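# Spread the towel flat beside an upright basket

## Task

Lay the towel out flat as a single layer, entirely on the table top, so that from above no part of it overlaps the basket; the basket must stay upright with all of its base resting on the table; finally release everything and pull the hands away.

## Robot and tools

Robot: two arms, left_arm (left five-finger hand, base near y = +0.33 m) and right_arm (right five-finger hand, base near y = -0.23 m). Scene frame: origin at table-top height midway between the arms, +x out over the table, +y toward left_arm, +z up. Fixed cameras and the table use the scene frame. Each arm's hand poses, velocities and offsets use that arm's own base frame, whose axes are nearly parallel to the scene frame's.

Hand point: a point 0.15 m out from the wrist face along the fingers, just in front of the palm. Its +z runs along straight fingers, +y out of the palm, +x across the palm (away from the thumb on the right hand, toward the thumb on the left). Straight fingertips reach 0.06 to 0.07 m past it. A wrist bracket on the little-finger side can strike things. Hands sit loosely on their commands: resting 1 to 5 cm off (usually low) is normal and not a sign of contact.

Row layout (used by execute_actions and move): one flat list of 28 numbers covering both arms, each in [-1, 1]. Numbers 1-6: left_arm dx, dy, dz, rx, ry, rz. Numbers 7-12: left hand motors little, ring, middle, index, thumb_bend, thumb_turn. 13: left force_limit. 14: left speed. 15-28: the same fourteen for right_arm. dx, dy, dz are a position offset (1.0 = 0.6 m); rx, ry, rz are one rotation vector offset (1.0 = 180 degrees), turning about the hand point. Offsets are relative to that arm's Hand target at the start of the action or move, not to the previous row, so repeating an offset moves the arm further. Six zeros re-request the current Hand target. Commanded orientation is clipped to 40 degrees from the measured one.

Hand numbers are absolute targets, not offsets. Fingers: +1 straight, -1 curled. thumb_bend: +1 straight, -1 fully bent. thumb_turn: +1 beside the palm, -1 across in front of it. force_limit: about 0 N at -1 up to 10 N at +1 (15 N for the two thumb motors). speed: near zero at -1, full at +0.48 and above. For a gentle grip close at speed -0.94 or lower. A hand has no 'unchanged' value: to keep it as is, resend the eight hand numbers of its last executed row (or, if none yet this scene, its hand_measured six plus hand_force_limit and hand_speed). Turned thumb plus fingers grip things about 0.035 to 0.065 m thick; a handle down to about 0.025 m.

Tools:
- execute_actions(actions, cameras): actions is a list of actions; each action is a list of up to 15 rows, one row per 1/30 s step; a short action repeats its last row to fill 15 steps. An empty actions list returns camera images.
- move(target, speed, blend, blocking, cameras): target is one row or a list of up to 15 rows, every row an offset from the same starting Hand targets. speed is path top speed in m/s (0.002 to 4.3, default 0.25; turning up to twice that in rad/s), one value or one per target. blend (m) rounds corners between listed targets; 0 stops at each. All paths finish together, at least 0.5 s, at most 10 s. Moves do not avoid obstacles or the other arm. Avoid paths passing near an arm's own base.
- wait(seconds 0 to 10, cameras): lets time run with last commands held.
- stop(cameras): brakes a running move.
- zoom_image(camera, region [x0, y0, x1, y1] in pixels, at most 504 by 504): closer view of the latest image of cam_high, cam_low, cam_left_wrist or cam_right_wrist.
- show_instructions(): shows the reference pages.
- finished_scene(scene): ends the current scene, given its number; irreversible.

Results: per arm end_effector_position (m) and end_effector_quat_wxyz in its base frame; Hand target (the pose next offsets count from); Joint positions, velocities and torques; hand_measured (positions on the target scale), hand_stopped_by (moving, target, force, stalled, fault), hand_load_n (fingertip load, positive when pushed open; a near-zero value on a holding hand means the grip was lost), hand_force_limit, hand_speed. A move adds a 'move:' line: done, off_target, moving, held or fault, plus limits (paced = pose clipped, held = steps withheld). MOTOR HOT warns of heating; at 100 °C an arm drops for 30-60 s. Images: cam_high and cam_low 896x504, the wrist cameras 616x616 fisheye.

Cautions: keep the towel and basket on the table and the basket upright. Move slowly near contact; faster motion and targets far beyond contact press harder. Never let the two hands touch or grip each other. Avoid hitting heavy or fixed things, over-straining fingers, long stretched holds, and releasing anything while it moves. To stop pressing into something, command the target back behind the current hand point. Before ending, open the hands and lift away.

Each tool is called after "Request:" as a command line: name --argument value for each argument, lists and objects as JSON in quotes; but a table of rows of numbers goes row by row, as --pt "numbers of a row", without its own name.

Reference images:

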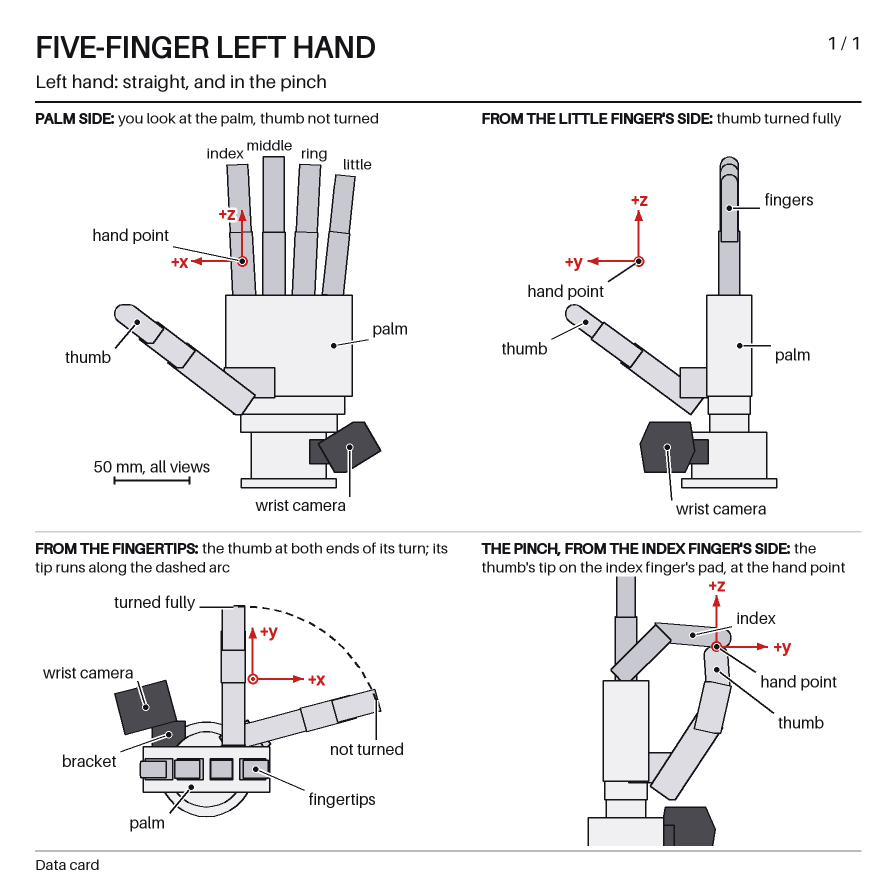

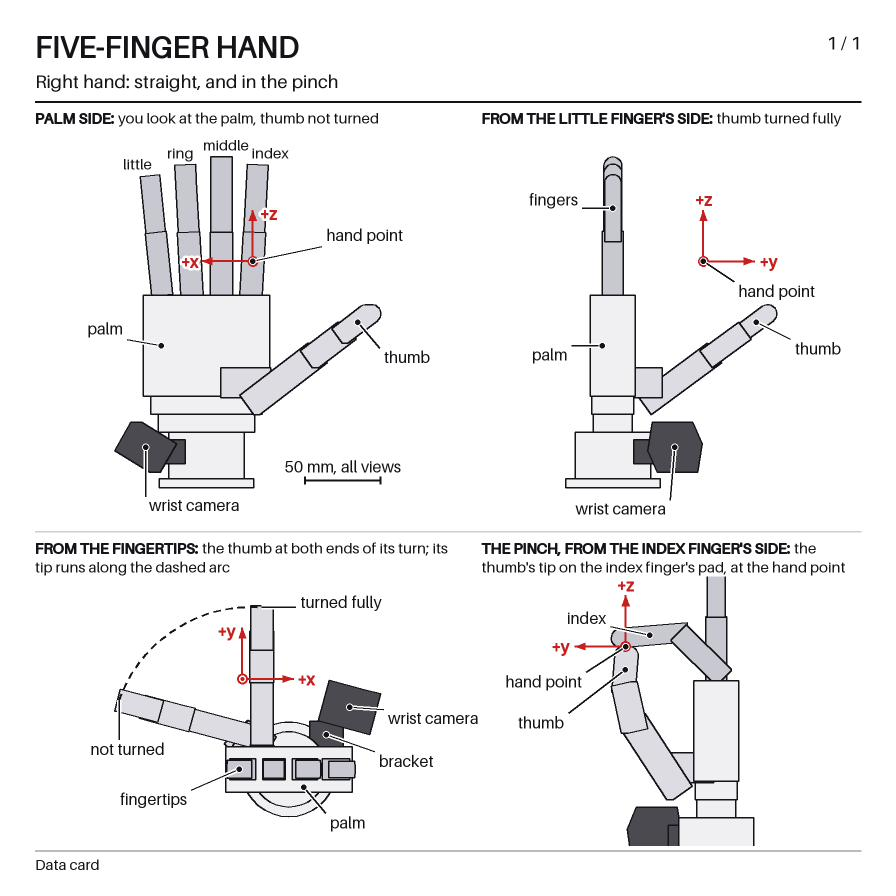

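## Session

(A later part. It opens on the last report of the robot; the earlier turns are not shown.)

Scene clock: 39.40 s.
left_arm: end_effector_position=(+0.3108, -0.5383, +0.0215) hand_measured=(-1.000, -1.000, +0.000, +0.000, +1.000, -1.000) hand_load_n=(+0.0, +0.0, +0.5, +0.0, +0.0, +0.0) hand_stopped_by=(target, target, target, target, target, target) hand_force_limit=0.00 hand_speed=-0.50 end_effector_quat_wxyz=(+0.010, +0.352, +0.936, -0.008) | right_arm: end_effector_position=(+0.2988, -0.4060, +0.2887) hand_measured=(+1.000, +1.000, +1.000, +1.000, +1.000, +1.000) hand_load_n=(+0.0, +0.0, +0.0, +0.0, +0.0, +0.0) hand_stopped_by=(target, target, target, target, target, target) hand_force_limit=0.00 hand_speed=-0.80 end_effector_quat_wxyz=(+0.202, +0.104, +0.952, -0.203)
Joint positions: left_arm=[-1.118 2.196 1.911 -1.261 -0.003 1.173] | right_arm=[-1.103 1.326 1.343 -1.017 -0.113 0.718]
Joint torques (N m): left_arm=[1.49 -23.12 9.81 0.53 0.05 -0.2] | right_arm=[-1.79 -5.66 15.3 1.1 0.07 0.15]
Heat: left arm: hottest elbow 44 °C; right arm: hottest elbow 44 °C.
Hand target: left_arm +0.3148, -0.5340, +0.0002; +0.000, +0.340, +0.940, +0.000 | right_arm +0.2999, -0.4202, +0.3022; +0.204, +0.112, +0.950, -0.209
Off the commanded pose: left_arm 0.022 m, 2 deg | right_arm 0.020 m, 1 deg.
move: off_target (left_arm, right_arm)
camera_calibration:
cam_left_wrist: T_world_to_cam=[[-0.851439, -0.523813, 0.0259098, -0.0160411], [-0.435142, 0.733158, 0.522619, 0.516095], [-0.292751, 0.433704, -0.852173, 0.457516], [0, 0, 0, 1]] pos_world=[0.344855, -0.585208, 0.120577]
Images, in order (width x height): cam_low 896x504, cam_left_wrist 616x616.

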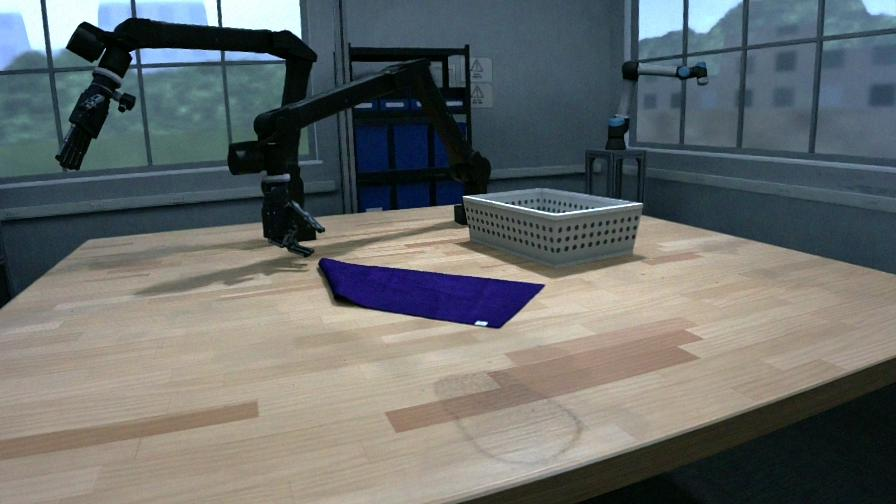

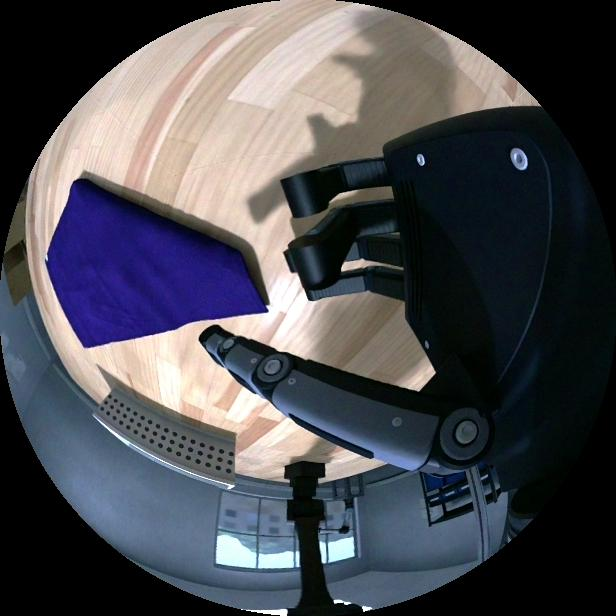

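Request:
move --target '[-0.01,0.021,-0.038,0,0,0,-1,-1,0,0,1,-1,0,-0.5,0,0,0,0,0,0,1,1,1,1,1,1,0,-0.8]' --speed 0.05 --cameras '["cam_left_wrist","cam_low"]'

Request:
zoom_image --camera "cam_left_wrist" --region '[150, 140, 430, 420]'

Request:
zoom_image --camera "cam_low" --region '[230, 160, 400, 310]'

Scene clock: 41.97 s.
left_arm: end_effector_position=(+0.3067, -0.5291, -0.0016) hand_measured=(-1.000, -1.000, +0.000, +0.000, +1.000, -1.000) hand_load_n=(+0.0, +0.0, -5.5, -0.5, +0.0, +0.0) hand_stopped_by=(target, target, target, target, target, target) hand_force_limit=0.00 hand_speed=-0.50 end_effector_quat_wxyz=(+0.009, +0.350, +0.937, -0.006) | right_arm: end_effector_position=(+0.2988, -0.4060, +0.2887) hand_measured=(+1.000, +1.000, +1.000, +1.000, +1.000, +1.000) hand_load_n=(+0.0, +0.0, +0.0, +0.0, +0.0, +0.0) hand_stopped_by=(target, target, target, target, target, target) hand_force_limit=0.00 hand_speed=-0.80 end_effector_quat_wxyz=(+0.202, +0.104, +0.952, -0.203)
Joint positions: left_arm=[-1.117 2.192 1.841 -1.198 -0.005 1.169] | right_arm=[-1.103 1.326 1.343 -1.017 -0.113 0.718]
Joint torques (N m): left_arm=[1.55 -23.65 8.01 0.91 0.13 -0.17] | right_arm=[-2.96 -5.01 15.21 0.98 0.11 0.24]
Heat: left arm: hottest elbow 44 °C; right arm: hottest elbow 45 °C.
Hand target: left_arm +0.3089, -0.5215, -0.0226; +0.000, +0.340, +0.940, +0.000 | right_arm +0.2999, -0.4202, +0.3022; +0.204, +0.112, +0.950, -0.209
Off the commanded pose: left_arm 0.022 m, 2 deg | right_arm 0.020 m, 1 deg.
move: off_target (left_arm, right_arm)
camera_calibration:
cam_left_wrist: T_world_to_cam=[[-0.849003, -0.527853, 0.0237542, -0.0169138], [-0.438495, 0.728937, 0.525712, 0.51838], [-0.294814, 0.435915, -0.850331, 0.434531], [0, 0, 0, 1]] pos_world=[0.341053, -0.576213, 0.0973782]
Images, in order (width x height): cam_low 896x504, cam_left_wrist 616x616.

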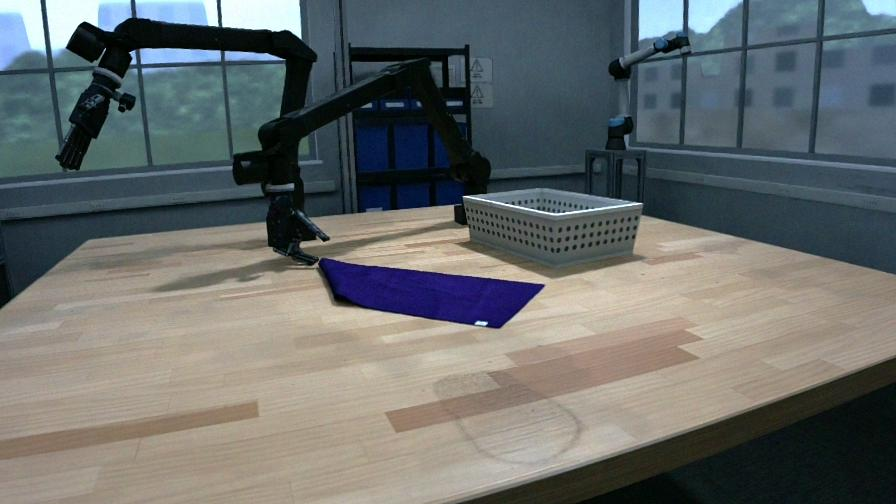

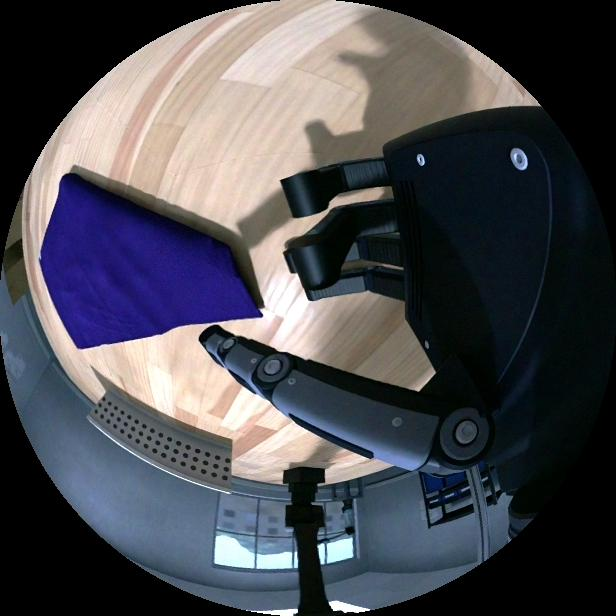

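Scaled by 1.800 from the camera's 616x616 image, which has a finer 880x880 frame.

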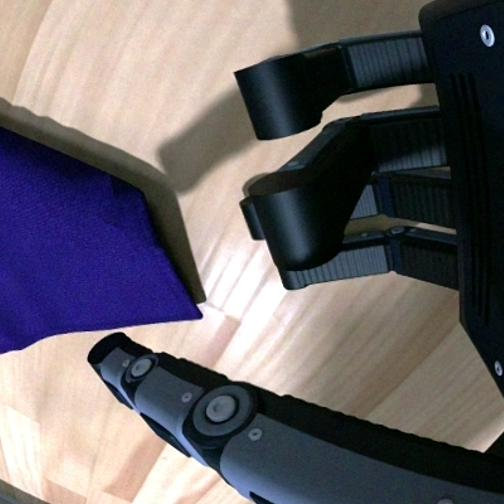

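Scaled by 2.965 from the camera's 896x504 image, which has a finer 1280x720 frame.

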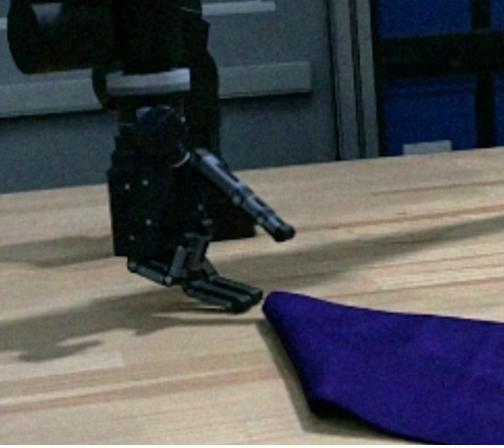

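Request:
move --target '[0.05,0.056,0.014,0,0,0,-1,-1,0,0,1,-1,0,-0.5,0,0,0,0,0,0,1,1,1,1,1,1,0,-0.8]' --speed 0.05 --cameras '["cam_left_wrist","cam_low"]'

Request:
zoom_image --camera "cam_left_wrist" --region '[150, 140, 430, 420]'

Request:
zoom_image --camera "cam_low" --region '[230, 160, 400, 310]'

Scene clock: 44.83 s.
left_arm: end_effector_position=(+0.3285, -0.5020, -0.0013) hand_measured=(-1.000, -1.000, +0.000, +0.000, +1.000, -1.000) hand_load_n=(+0.0, +0.0, -3.0, +0.5, +0.0, +0.0) hand_stopped_by=(target, target, target, target, target, target) hand_force_limit=0.00 hand_speed=-0.50 end_effector_quat_wxyz=(+0.007, +0.342, +0.940, -0.009) | right_arm: end_effector_position=(+0.2988, -0.4060, +0.2887) hand_measured=(+1.000, +1.000, +1.000, +1.000, +1.000, +1.000) hand_load_n=(+0.0, +0.0, +0.0, +0.0, +0.0, +0.0) hand_stopped_by=(target, target, target, target, target, target) hand_force_limit=0.00 hand_speed=-0.80 end_effector_quat_wxyz=(+0.202, +0.104, +0.952, -0.203)
Joint positions: left_arm=[-1.065 2.156 1.779 -1.171 0.003 1.203] | right_arm=[-1.103 1.326 1.343 -1.017 -0.113 0.718]
Joint torques (N m): left_arm=[2.37 -24.18 7.79 0.46 -0.14 0.17] | right_arm=[-2.49 -5.6 15.09 0.9 0.05 0.21]
Heat: left arm: hottest elbow 44 °C; right arm: hottest elbow 46 °C.
Hand target: left_arm +0.3387, -0.4879, -0.0143; +0.000, +0.340, +0.940, +0.000 | right_arm +0.2999, -0.4202, +0.3022; +0.204, +0.112, +0.950, -0.209
Off the commanded pose: left_arm 0.022 m, 1 deg | right_arm 0.020 m, 1 deg.
move: off_target (left_arm, right_arm)
camera_calibration:
cam_left_wrist: T_world_to_cam=[[-0.839343, -0.542708, 0.0311659, 0.00520014], [-0.448232, 0.723387, 0.525165, 0.508351], [-0.307556, 0.426825, -0.850429, 0.428968], [0, 0, 0, 1]] pos_world=[0.364156, -0.548007, 0.0976766]
Images, in order (width x height): cam_low 896x504, cam_left_wrist 616x616.

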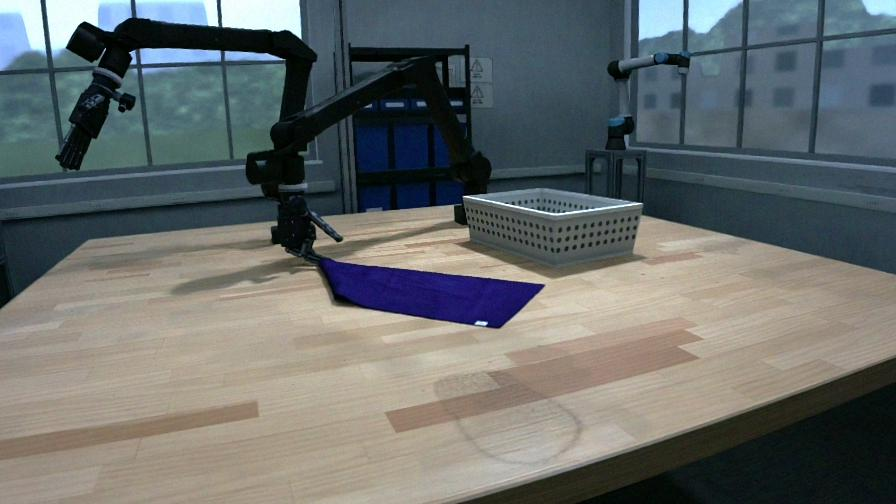

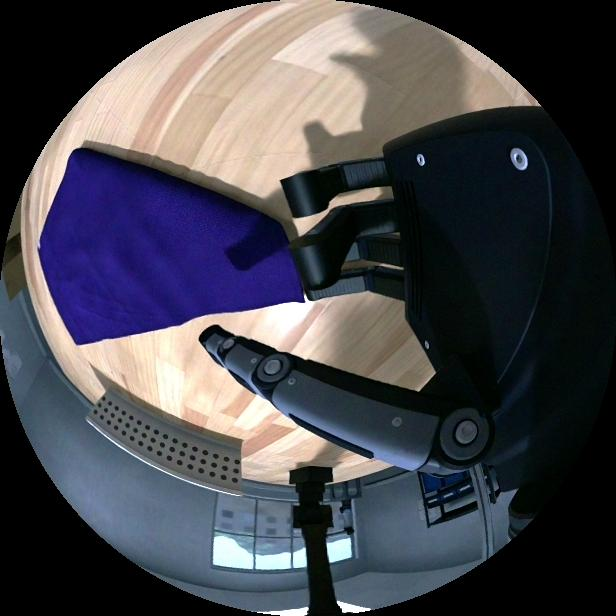

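Scaled by 1.800 from the camera's 616x616 image, which has a finer 880x880 frame.

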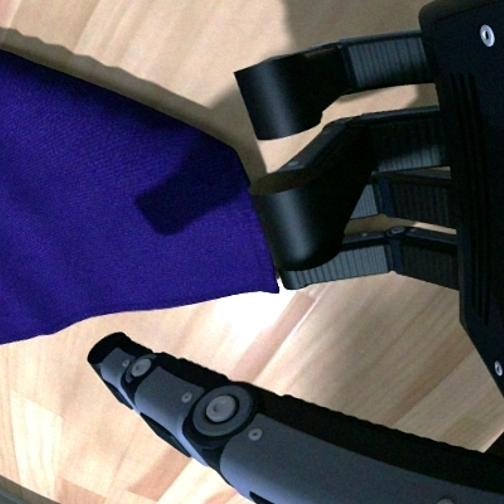

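Scaled by 2.965 from the camera's 896x504 image, which has a finer 1280x720 frame.

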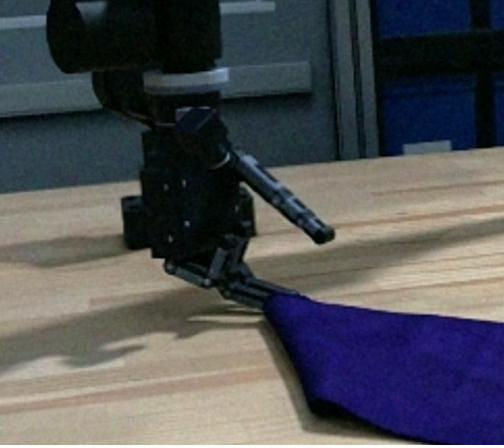

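Request:
move --target '[0.04,0.047,0.006,0,0,0,-1,-1,0,0,1,-1,0,-0.5,0,0,0,0,0,0,1,1,1,1,1,1,0,-0.8]' --speed 0.05 --cameras '["cam_left_wrist","cam_low","cam_high"]'

Request:
zoom_image --camera "cam_left_wrist" --region '[150, 140, 430, 420]'

Request:
zoom_image --camera "cam_low" --region '[230, 160, 400, 310]'

Request:
zoom_image --camera "cam_high" --region '[400, 140, 600, 300]'

Scene clock: 46.67 s.
left_arm: end_effector_position=(+0.3522, -0.4735, -0.0010) hand_measured=(-1.000, -1.000, +0.000, +0.000, +1.000, -1.000) hand_load_n=(+0.0, +0.0, -2.5, +0.0, +0.0, +0.0) hand_stopped_by=(target, target, target, target, target, target) hand_force_limit=0.00 hand_speed=-0.50 end_effector_quat_wxyz=(+0.005, +0.342, +0.940, -0.007) | right_arm: end_effector_position=(+0.2988, -0.4060, +0.2887) hand_measured=(+1.000, +1.000, +1.000, +1.000, +1.000, +1.000) hand_load_n=(+0.0, +0.0, +0.0, +0.0, +0.0, +0.0) hand_stopped_by=(target, target, target, target, target, target) hand_force_limit=0.00 hand_speed=-0.80 end_effector_quat_wxyz=(+0.202, +0.104, +0.952, -0.203)
Joint positions: left_arm=[-1.01 2.128 1.73 -1.157 0.005 1.259] | right_arm=[-1.103 1.326 1.343 -1.017 -0.113 0.718]
Joint torques (N m): left_arm=[2.55 -24.18 7.92 0.49 -0.2 0.17] | right_arm=[-1.49 -6.12 15.02 1.05 0.11 0.12]
Heat: left arm: hottest elbow 44 °C; right arm: hottest elbow 46 °C.
Hand target: left_arm +0.3628, -0.4598, -0.0106; +0.000, +0.340, +0.940, +0.000 | right_arm +0.2999, -0.4202, +0.3022; +0.204, +0.112, +0.950, -0.209
Off the commanded pose: left_arm 0.020 m, 1 deg | right_arm 0.020 m, 1 deg.
move: off_target (left_arm, right_arm)
camera_calibration:
cam_left_wrist: T_world_to_cam=[[-0.839858, -0.541883, 0.0316368, 0.0411564], [-0.445374, 0.721252, 0.530506, 0.496289], [-0.310291, 0.43146, -0.84709, 0.427539], [0, 0, 0, 1]] pos_world=[0.388261, -0.520113, 0.0975778]
Images, in order (width x height): cam_high 896x504, cam_low 896x504, cam_left_wrist 616x616.

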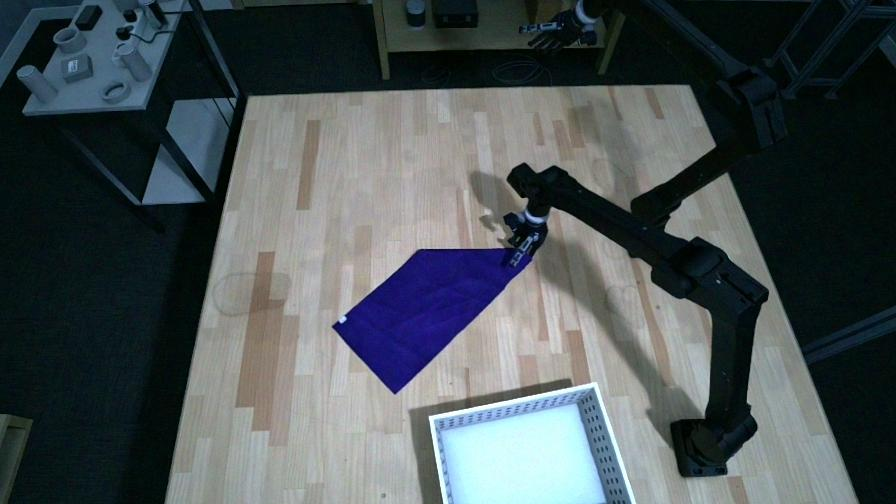

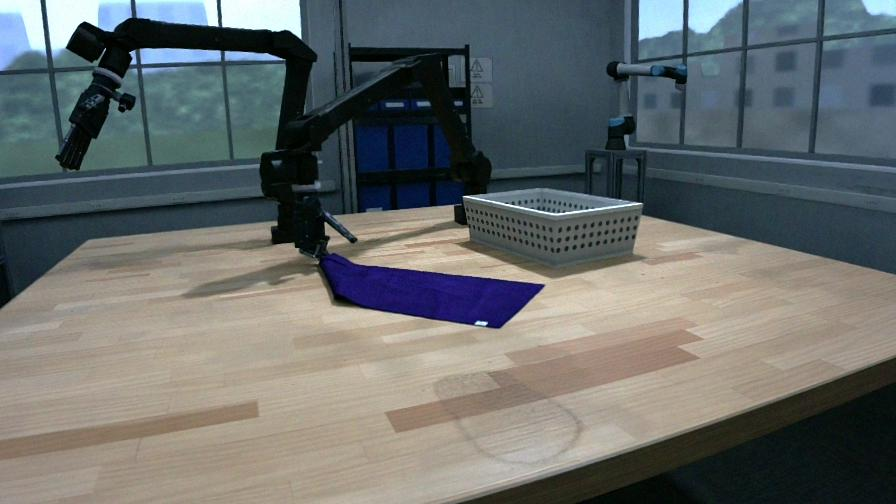

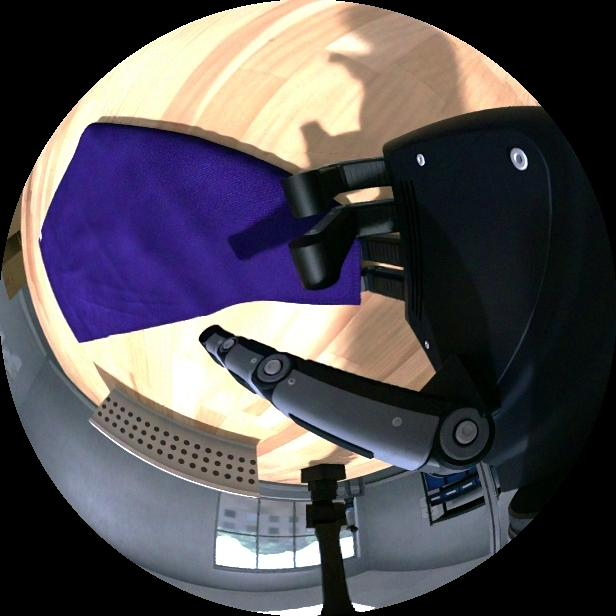

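Scaled by 1.800 from the camera's 616x616 image, which has a finer 880x880 frame.

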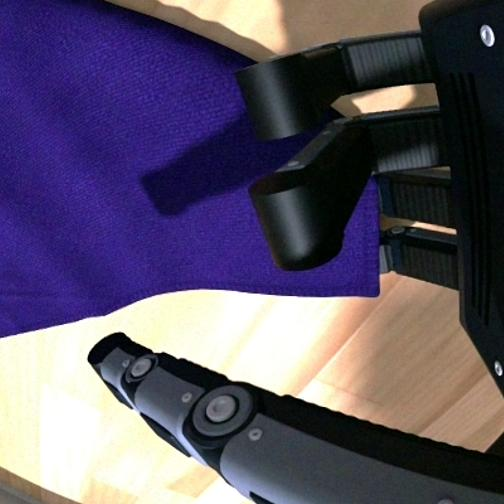

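Scaled by 2.965 from the camera's 896x504 image, which has a finer 1280x720 frame.

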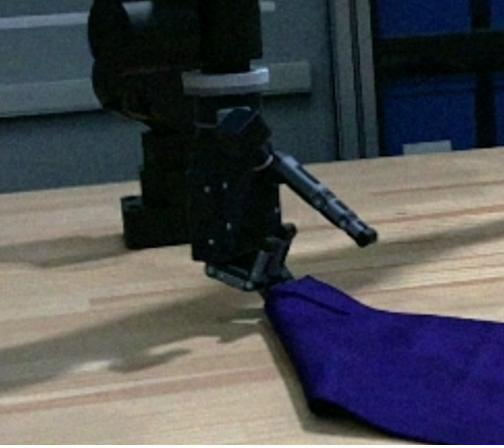

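Scaled by 2.520 from the camera's 896x504 image, which has a finer 1280x720 frame.

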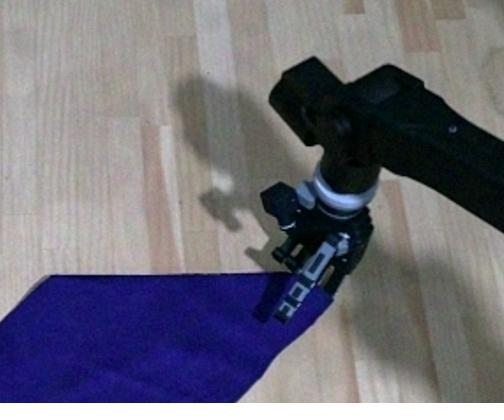

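Request:
move --target '[0,0,0,0,0,0,-1,-1,0,0,0,-1,0,-0.8,0,0,0,0,0,0,1,1,1,1,1,1,0,-0.8]' --speed 0.05 --cameras '["cam_left_wrist"]'

Request:
move --target '[0,0,0.01,0,0,0,-1,-1,-0.5,-0.5,-0.05,-1,0,-0.9,0,0,0,0,0,0,1,1,1,1,1,1,0,-0.8]' --speed 0.05 --cameras '["cam_left_wrist"]'

Scene clock: 51.20 s.
left_arm: end_effector_position=(+0.3523, -0.4735, -0.0010) hand_measured=(-1.000, -1.000, +0.000, +0.000, +0.000, -1.000) hand_load_n=(+0.0, +0.5, -2.5, +0.0, +0.0, -0.5) hand_stopped_by=(target, target, target, target, target, target) hand_force_limit=0.00 hand_speed=-0.80 end_effector_quat_wxyz=(+0.005, +0.342, +0.940, -0.007) | right_arm: end_effector_position=(+0.2988, -0.4060, +0.2887) hand_measured=(+1.000, +1.000, +1.000, +1.000, +1.000, +1.000) hand_load_n=(+0.0, +0.0, +0.0, +0.0, +0.0, +0.0) hand_stopped_by=(target, target, target, target, target, target) hand_force_limit=0.00 hand_speed=-0.80 end_effector_quat_wxyz=(+0.202, +0.104, +0.952, -0.203)
Joint positions: left_arm=[-1.01 2.128 1.73 -1.157 0.005 1.26] | right_arm=[-1.103 1.326 1.343 -1.017 -0.113 0.718]
Joint torques (N m): left_arm=[2.43 -24 7.9 0.47 -0.19 0.17] | right_arm=[-2.55 -5.95 15.2 1.11 0.07 0.1]
Heat: left arm: hottest elbow 43 °C; right arm: hottest elbow 47 °C.
Hand target: left_arm +0.3628, -0.4598, -0.0106; +0.000, +0.340, +0.940, +0.000 | right_arm +0.2999, -0.4202, +0.3022; +0.204, +0.112, +0.950, -0.209
Off the commanded pose: left_arm 0.020 m, 1 deg | right_arm 0.020 m, 1 deg.
move: off_target (left_arm, right_arm)
camera_calibration:
cam_left_wrist: T_world_to_cam=[[-0.840061, -0.541564, 0.0317138, 0.0413937], [-0.445061, 0.721435, 0.53052, 0.496261], [-0.31019, 0.431555, -0.847079, 0.427548], [0, 0, 0, 1]] pos_world=[0.388261, -0.520113, 0.0975778]
Images, in order (width x height): cam_left_wrist 616x616.

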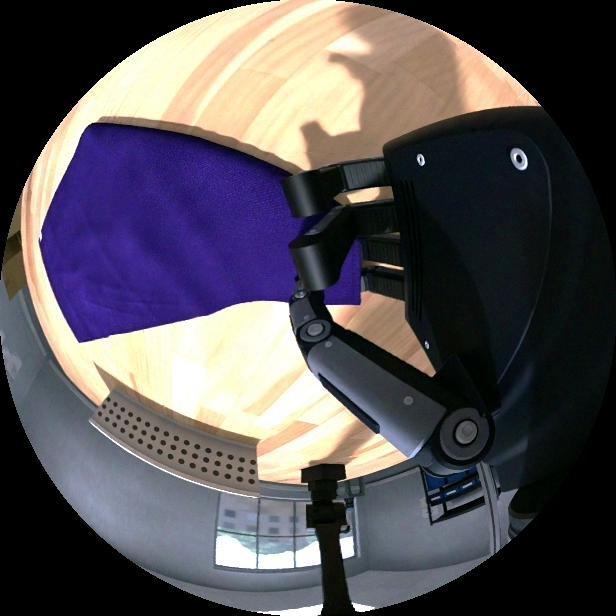

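Scene clock: 52.27 s.
left_arm: end_effector_position=(+0.3566, -0.4644, -0.0048) hand_measured=(-1.000, -1.000, -0.194, -0.222, -0.050, -1.000) hand_load_n=(+0.0, +0.0, +5.0, +5.0, +1.5, -0.5) hand_stopped_by=(target, target, force, force, target, target) hand_force_limit=0.00 hand_speed=-0.90 end_effector_quat_wxyz=(+0.001, +0.338, +0.941, -0.003) | right_arm: end_effector_position=(+0.2988, -0.4060, +0.2887) hand_measured=(+1.000, +1.000, +1.000, +1.000, +1.000, +1.000) hand_load_n=(+0.0, +0.0, +0.0, +0.0, +0.0, +0.0) hand_stopped_by=(target, target, target, target, target, target) hand_force_limit=0.00 hand_speed=-0.80 end_effector_quat_wxyz=(+0.202, +0.104, +0.952, -0.203)
Joint positions: left_arm=[-0.996 2.128 1.718 -1.156 0.004 1.265] | right_arm=[-1.103 1.326 1.343 -1.017 -0.113 0.718]
Joint torques (N m): left_arm=[1.38 -24.53 9.48 0.03 -0.18 0.1] | right_arm=[-2.2 -5.89 15.1 0.92 0.07 0.16]
Heat: left arm: hottest elbow 43 °C; right arm: hottest elbow 47 °C.
Hand target: left_arm +0.3627, -0.4598, -0.0046; +0.000, +0.340, +0.940, +0.000 | right_arm +0.2999, -0.4202, +0.3022; +0.204, +0.112, +0.950, -0.209
Off the commanded pose: left_arm 0.008 m, 0 deg | right_arm 0.020 m, 1 deg.
move: off_target (right_arm)
camera_calibration:
cam_left_wrist: T_world_to_cam=[[-0.835116, -0.549233, 0.0304004, 0.0447831], [-0.448618, 0.712027, 0.540148, 0.490592], [-0.318313, 0.437448, -0.841021, 0.427497], [0, 0, 0, 1]] pos_world=[0.393565, -0.511726, 0.0931803]
Images, in order (width x height): cam_left_wrist 616x616.

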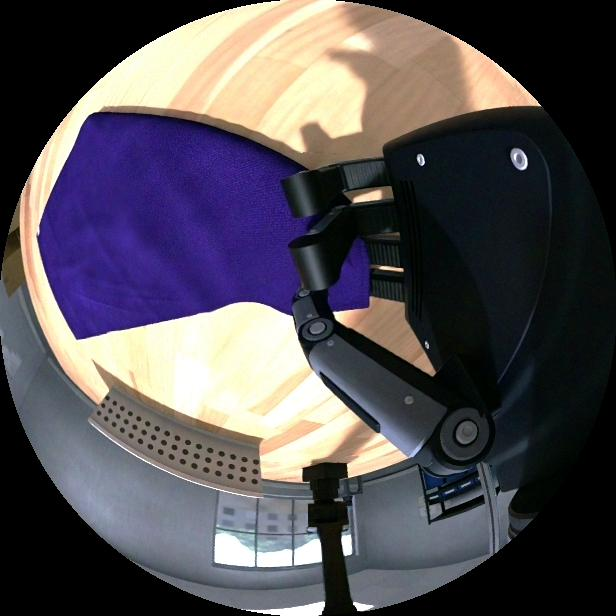

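Request:
move --target '[0,0,0.2,0,0,0,-1,-1,-0.5,-0.5,-0.05,-1,0,-0.9,0,0,0,0,0,0,1,1,1,1,1,1,0,-0.8]' --speed 0.1 --cameras '["all"]'

Scene clock: 54.53 s.
left_arm: end_effector_position=(+0.3489, -0.4520, +0.0915) hand_measured=(-1.000, -1.000, -0.194, -0.222, -0.050, -1.000) hand_load_n=(+0.0, +0.0, +5.0, +5.0, +1.5, -1.0) hand_stopped_by=(target, target, force, force, target, target) hand_force_limit=0.00 hand_speed=-0.90 end_effector_quat_wxyz=(-0.021, +0.339, +0.941, +0.015) | right_arm: end_effector_position=(+0.2988, -0.4060, +0.2887) hand_measured=(+1.000, +1.000, +1.000, +1.000, +1.000, +1.000) hand_load_n=(+0.0, +0.0, +0.0, +0.0, +0.0, +0.0) hand_stopped_by=(target, target, target, target, target, target) hand_force_limit=0.00 hand_speed=-0.80 end_effector_quat_wxyz=(+0.202, +0.104, +0.952, -0.203)
Joint positions: left_arm=[-0.996 2.05 1.843 -1.417 0.002 1.266] | right_arm=[-1.103 1.326 1.343 -1.017 -0.113 0.718]
Joint torques (N m): left_arm=[1.79 -25.7 13.72 -0.12 -0.15 0.07] | right_arm=[-2.43 -5.48 15.35 1.09 0.11 0.19]
Heat: left arm: hottest elbow 44 °C; right arm: hottest elbow 48 °C.
Hand target: left_arm +0.3627, -0.4598, +0.1153; +0.000, +0.340, +0.940, +0.000 | right_arm +0.2999, -0.4202, +0.3022; +0.204, +0.112, +0.950, -0.209
Off the commanded pose: left_arm 0.029 m, 3 deg | right_arm 0.020 m, 1 deg.
move: off_target (left_arm, right_arm)
camera_calibration:
cam_left_wrist: T_world_to_cam=[[-0.834886, -0.549683, 0.0285171, 0.0421914], [-0.431075, 0.685196, 0.587095, 0.403815], [-0.342256, 0.477865, -0.809016, 0.524181], [0, 0, 0, 1]] pos_world=[0.388704, -0.503988, 0.18579]
cam_right_wrist: T_world_to_cam=[[0.0585342, 0.896974, -0.438191, 0.473386], [0.631489, 0.306693, 0.712153, -0.271946], [0.773172, -0.318398, -0.548477, -0.0838538], [0, 0, 0, 1]] pos_world=[0.208855, -0.36791, 0.355109]

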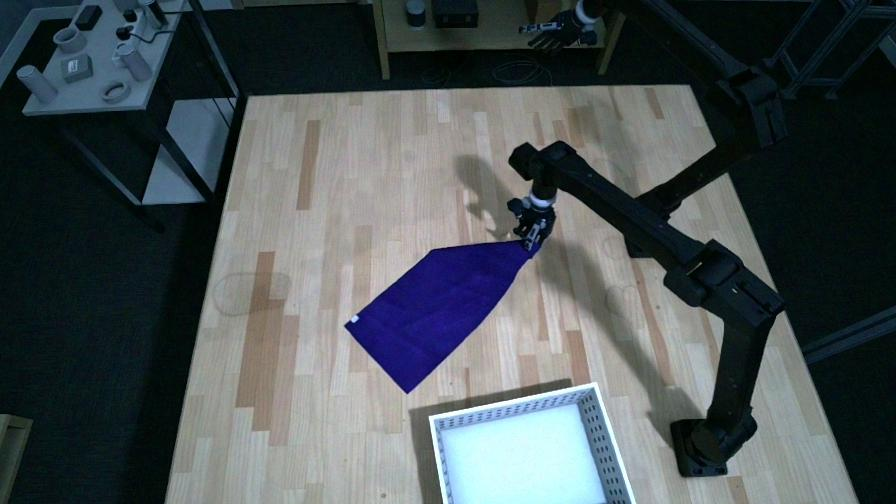

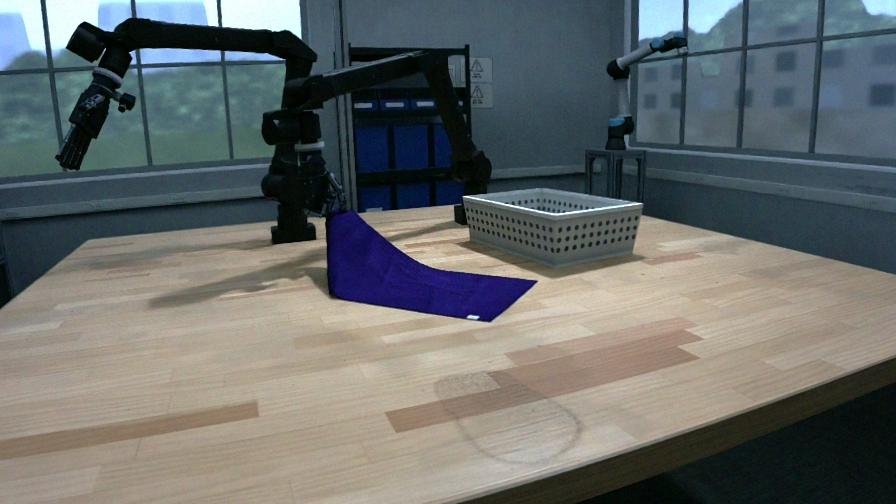

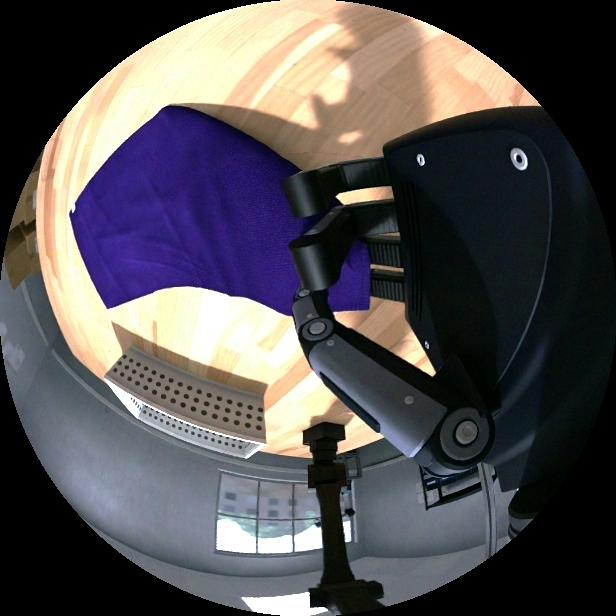

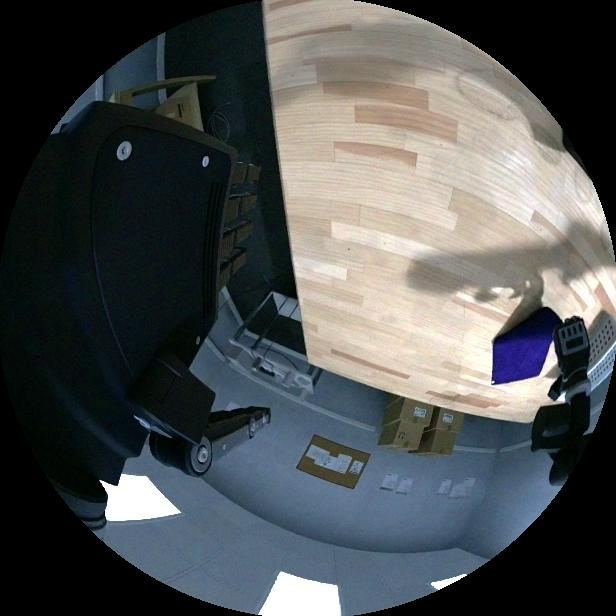

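Request:
move --target '[0.0,-0.17,0.28,0,0,0,-1,-1,-0.5,-0.5,-0.05,-1,0,-0.9,0,0,0,0,0,0,1,1,1,1,1,1,0,-0.8]' --speed 0.12 --cameras '["all"]'

Scene clock: 57.43 s.
left_arm: end_effector_position=(+0.3631, -0.5509, +0.2859) hand_measured=(-1.000, -1.000, -0.194, -0.222, -0.050, -1.000) hand_load_n=(+0.0, +0.0, +5.0, +5.0, +1.5, -1.0) hand_stopped_by=(target, target, force, force, target, target) hand_force_limit=0.00 hand_speed=-0.90 end_effector_quat_wxyz=(+0.107, +0.355, +0.926, -0.076) | right_arm: end_effector_position=(+0.2988, -0.4060, +0.2887) hand_measured=(+1.000, +1.000, +1.000, +1.000, +1.000, +1.000) hand_load_n=(+0.0, +0.0, +0.0, +0.0, -0.5, +0.0) hand_stopped_by=(target, target, target, target, target, target) hand_force_limit=0.00 hand_speed=-0.80 end_effector_quat_wxyz=(+0.202, +0.104, +0.952, -0.203)
Joint positions: left_arm=[-1.065 2.132 2.511 -1.688 -0.021 1.24] | right_arm=[-1.103 1.326 1.343 -1.017 -0.113 0.718]
Joint torques (N m): left_arm=[0.15 -22.95 14.16 0.34 -0.22 -0.16] | right_arm=[-1.79 -6.07 14.93 0.95 0.07 0.17]
Heat: left arm: hottest elbow 44 °C; right arm: hottest elbow 48 °C.
Hand target: left_arm +0.3627, -0.5617, +0.2835; +0.000, +0.340, +0.940, +0.000 | right_arm +0.2999, -0.4202, +0.3022; +0.204, +0.112, +0.950, -0.209
Off the commanded pose: left_arm 0.011 m, 15 deg | right_arm 0.020 m, 1 deg.
joint sent to its limit (left arm) — joint 4 (wrist pitch), lower limit. The joint targets are off in orientation, not in position.
move: off_target (left_arm, right_arm)
camera_calibration:
cam_left_wrist: T_world_to_cam=[[-0.860091, -0.509968, 0.013251, 0.0294687], [-0.481802, 0.820577, 0.30744, 0.536442], [-0.167658, 0.258042, -0.951475, 0.589827], [0, 0, 0, 1]] pos_world=[0.382694, -0.577364, 0.395892]
cam_right_wrist: T_world_to_cam=[[0.0585342, 0.896974, -0.438191, 0.473386], [0.631489, 0.306693, 0.712153, -0.271946], [0.773172, -0.318398, -0.548477, -0.0838538], [0, 0, 0, 1]] pos_world=[0.208855, -0.36791, 0.355109]

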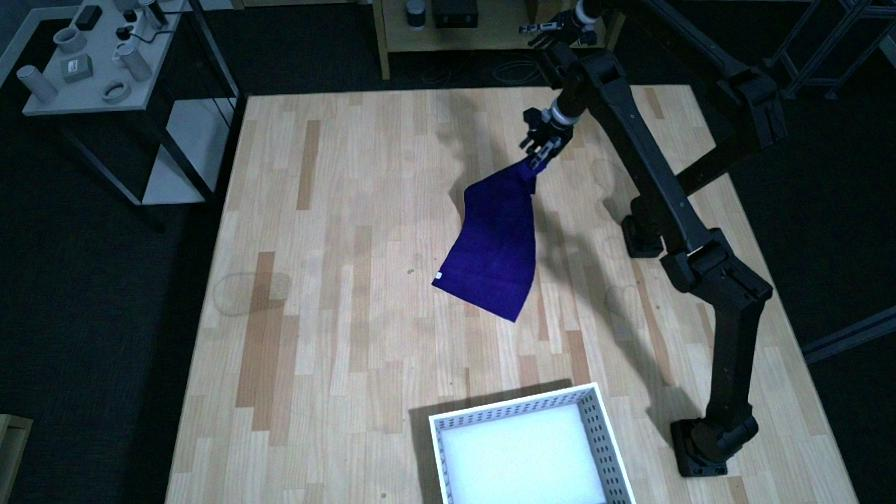

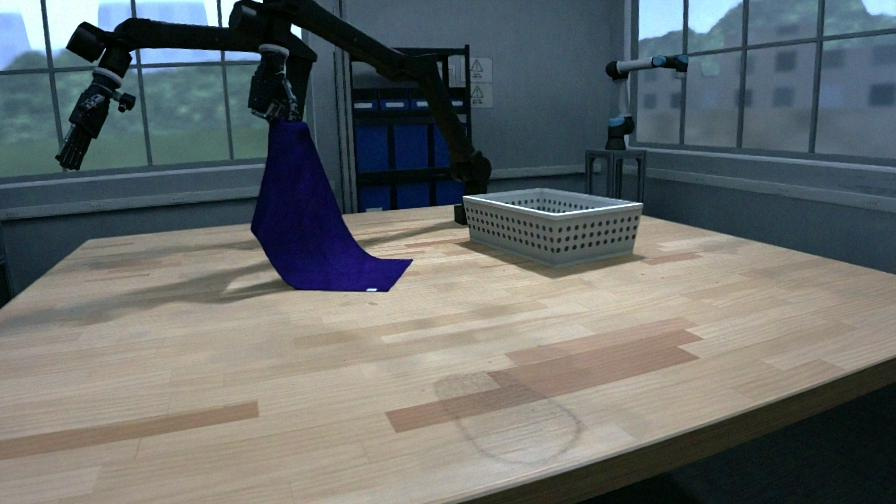

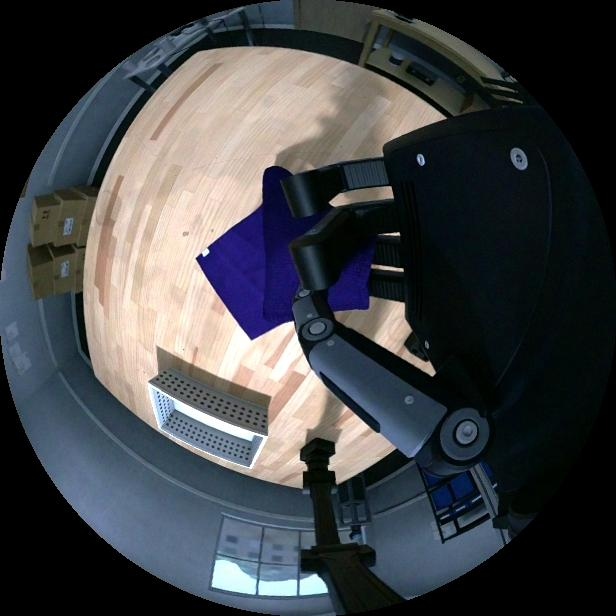

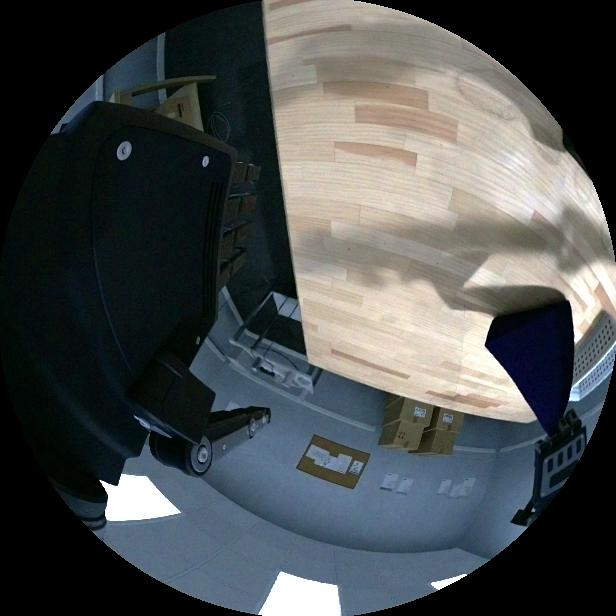

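Request:
zoom_image --camera "cam_high" --region '[410, 120, 600, 340]'

Request:
zoom_image --camera "cam_low" --region '[220, 80, 440, 310]'

Request:
zoom_image --camera "cam_left_wrist" --region '[170, 140, 430, 370]'

Scaled by 2.291 from the camera's 896x504 image, which has a finer 1280x720 frame.

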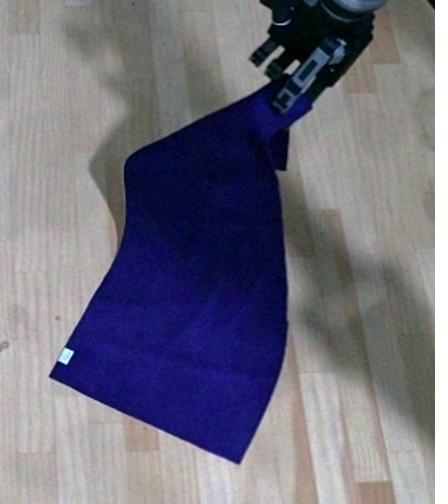

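Scaled by 2.191 from the camera's 896x504 image, which has a finer 1280x720 frame.

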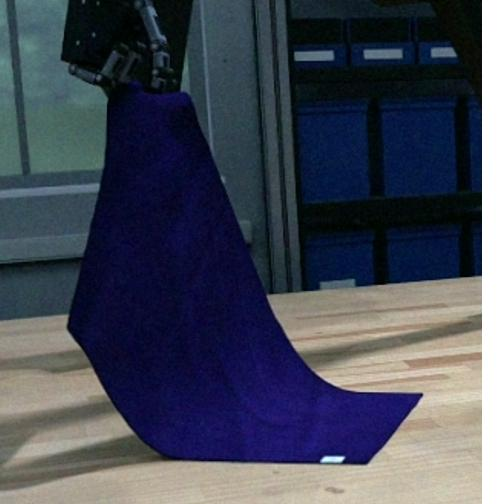

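Scaled by 1.938 from the camera's 616x616 image, which has a finer 880x880 frame.

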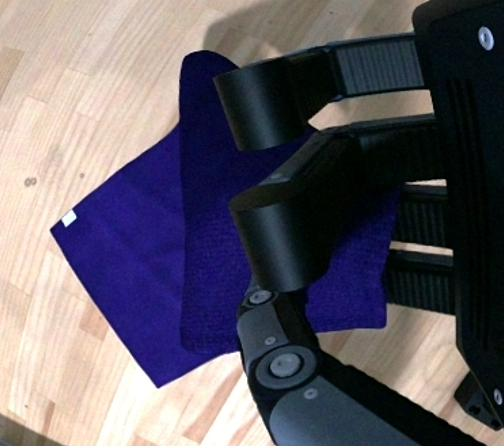

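Request:
zoom_image --camera "cam_right_wrist" --region '[456, 240, 616, 460]'

Scaled by 2.291 from the camera's 616x616 image, which has a finer 880x880 frame.

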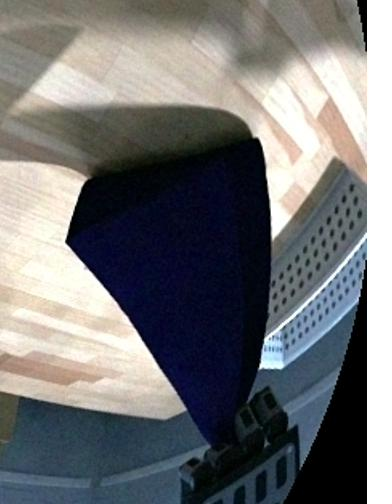

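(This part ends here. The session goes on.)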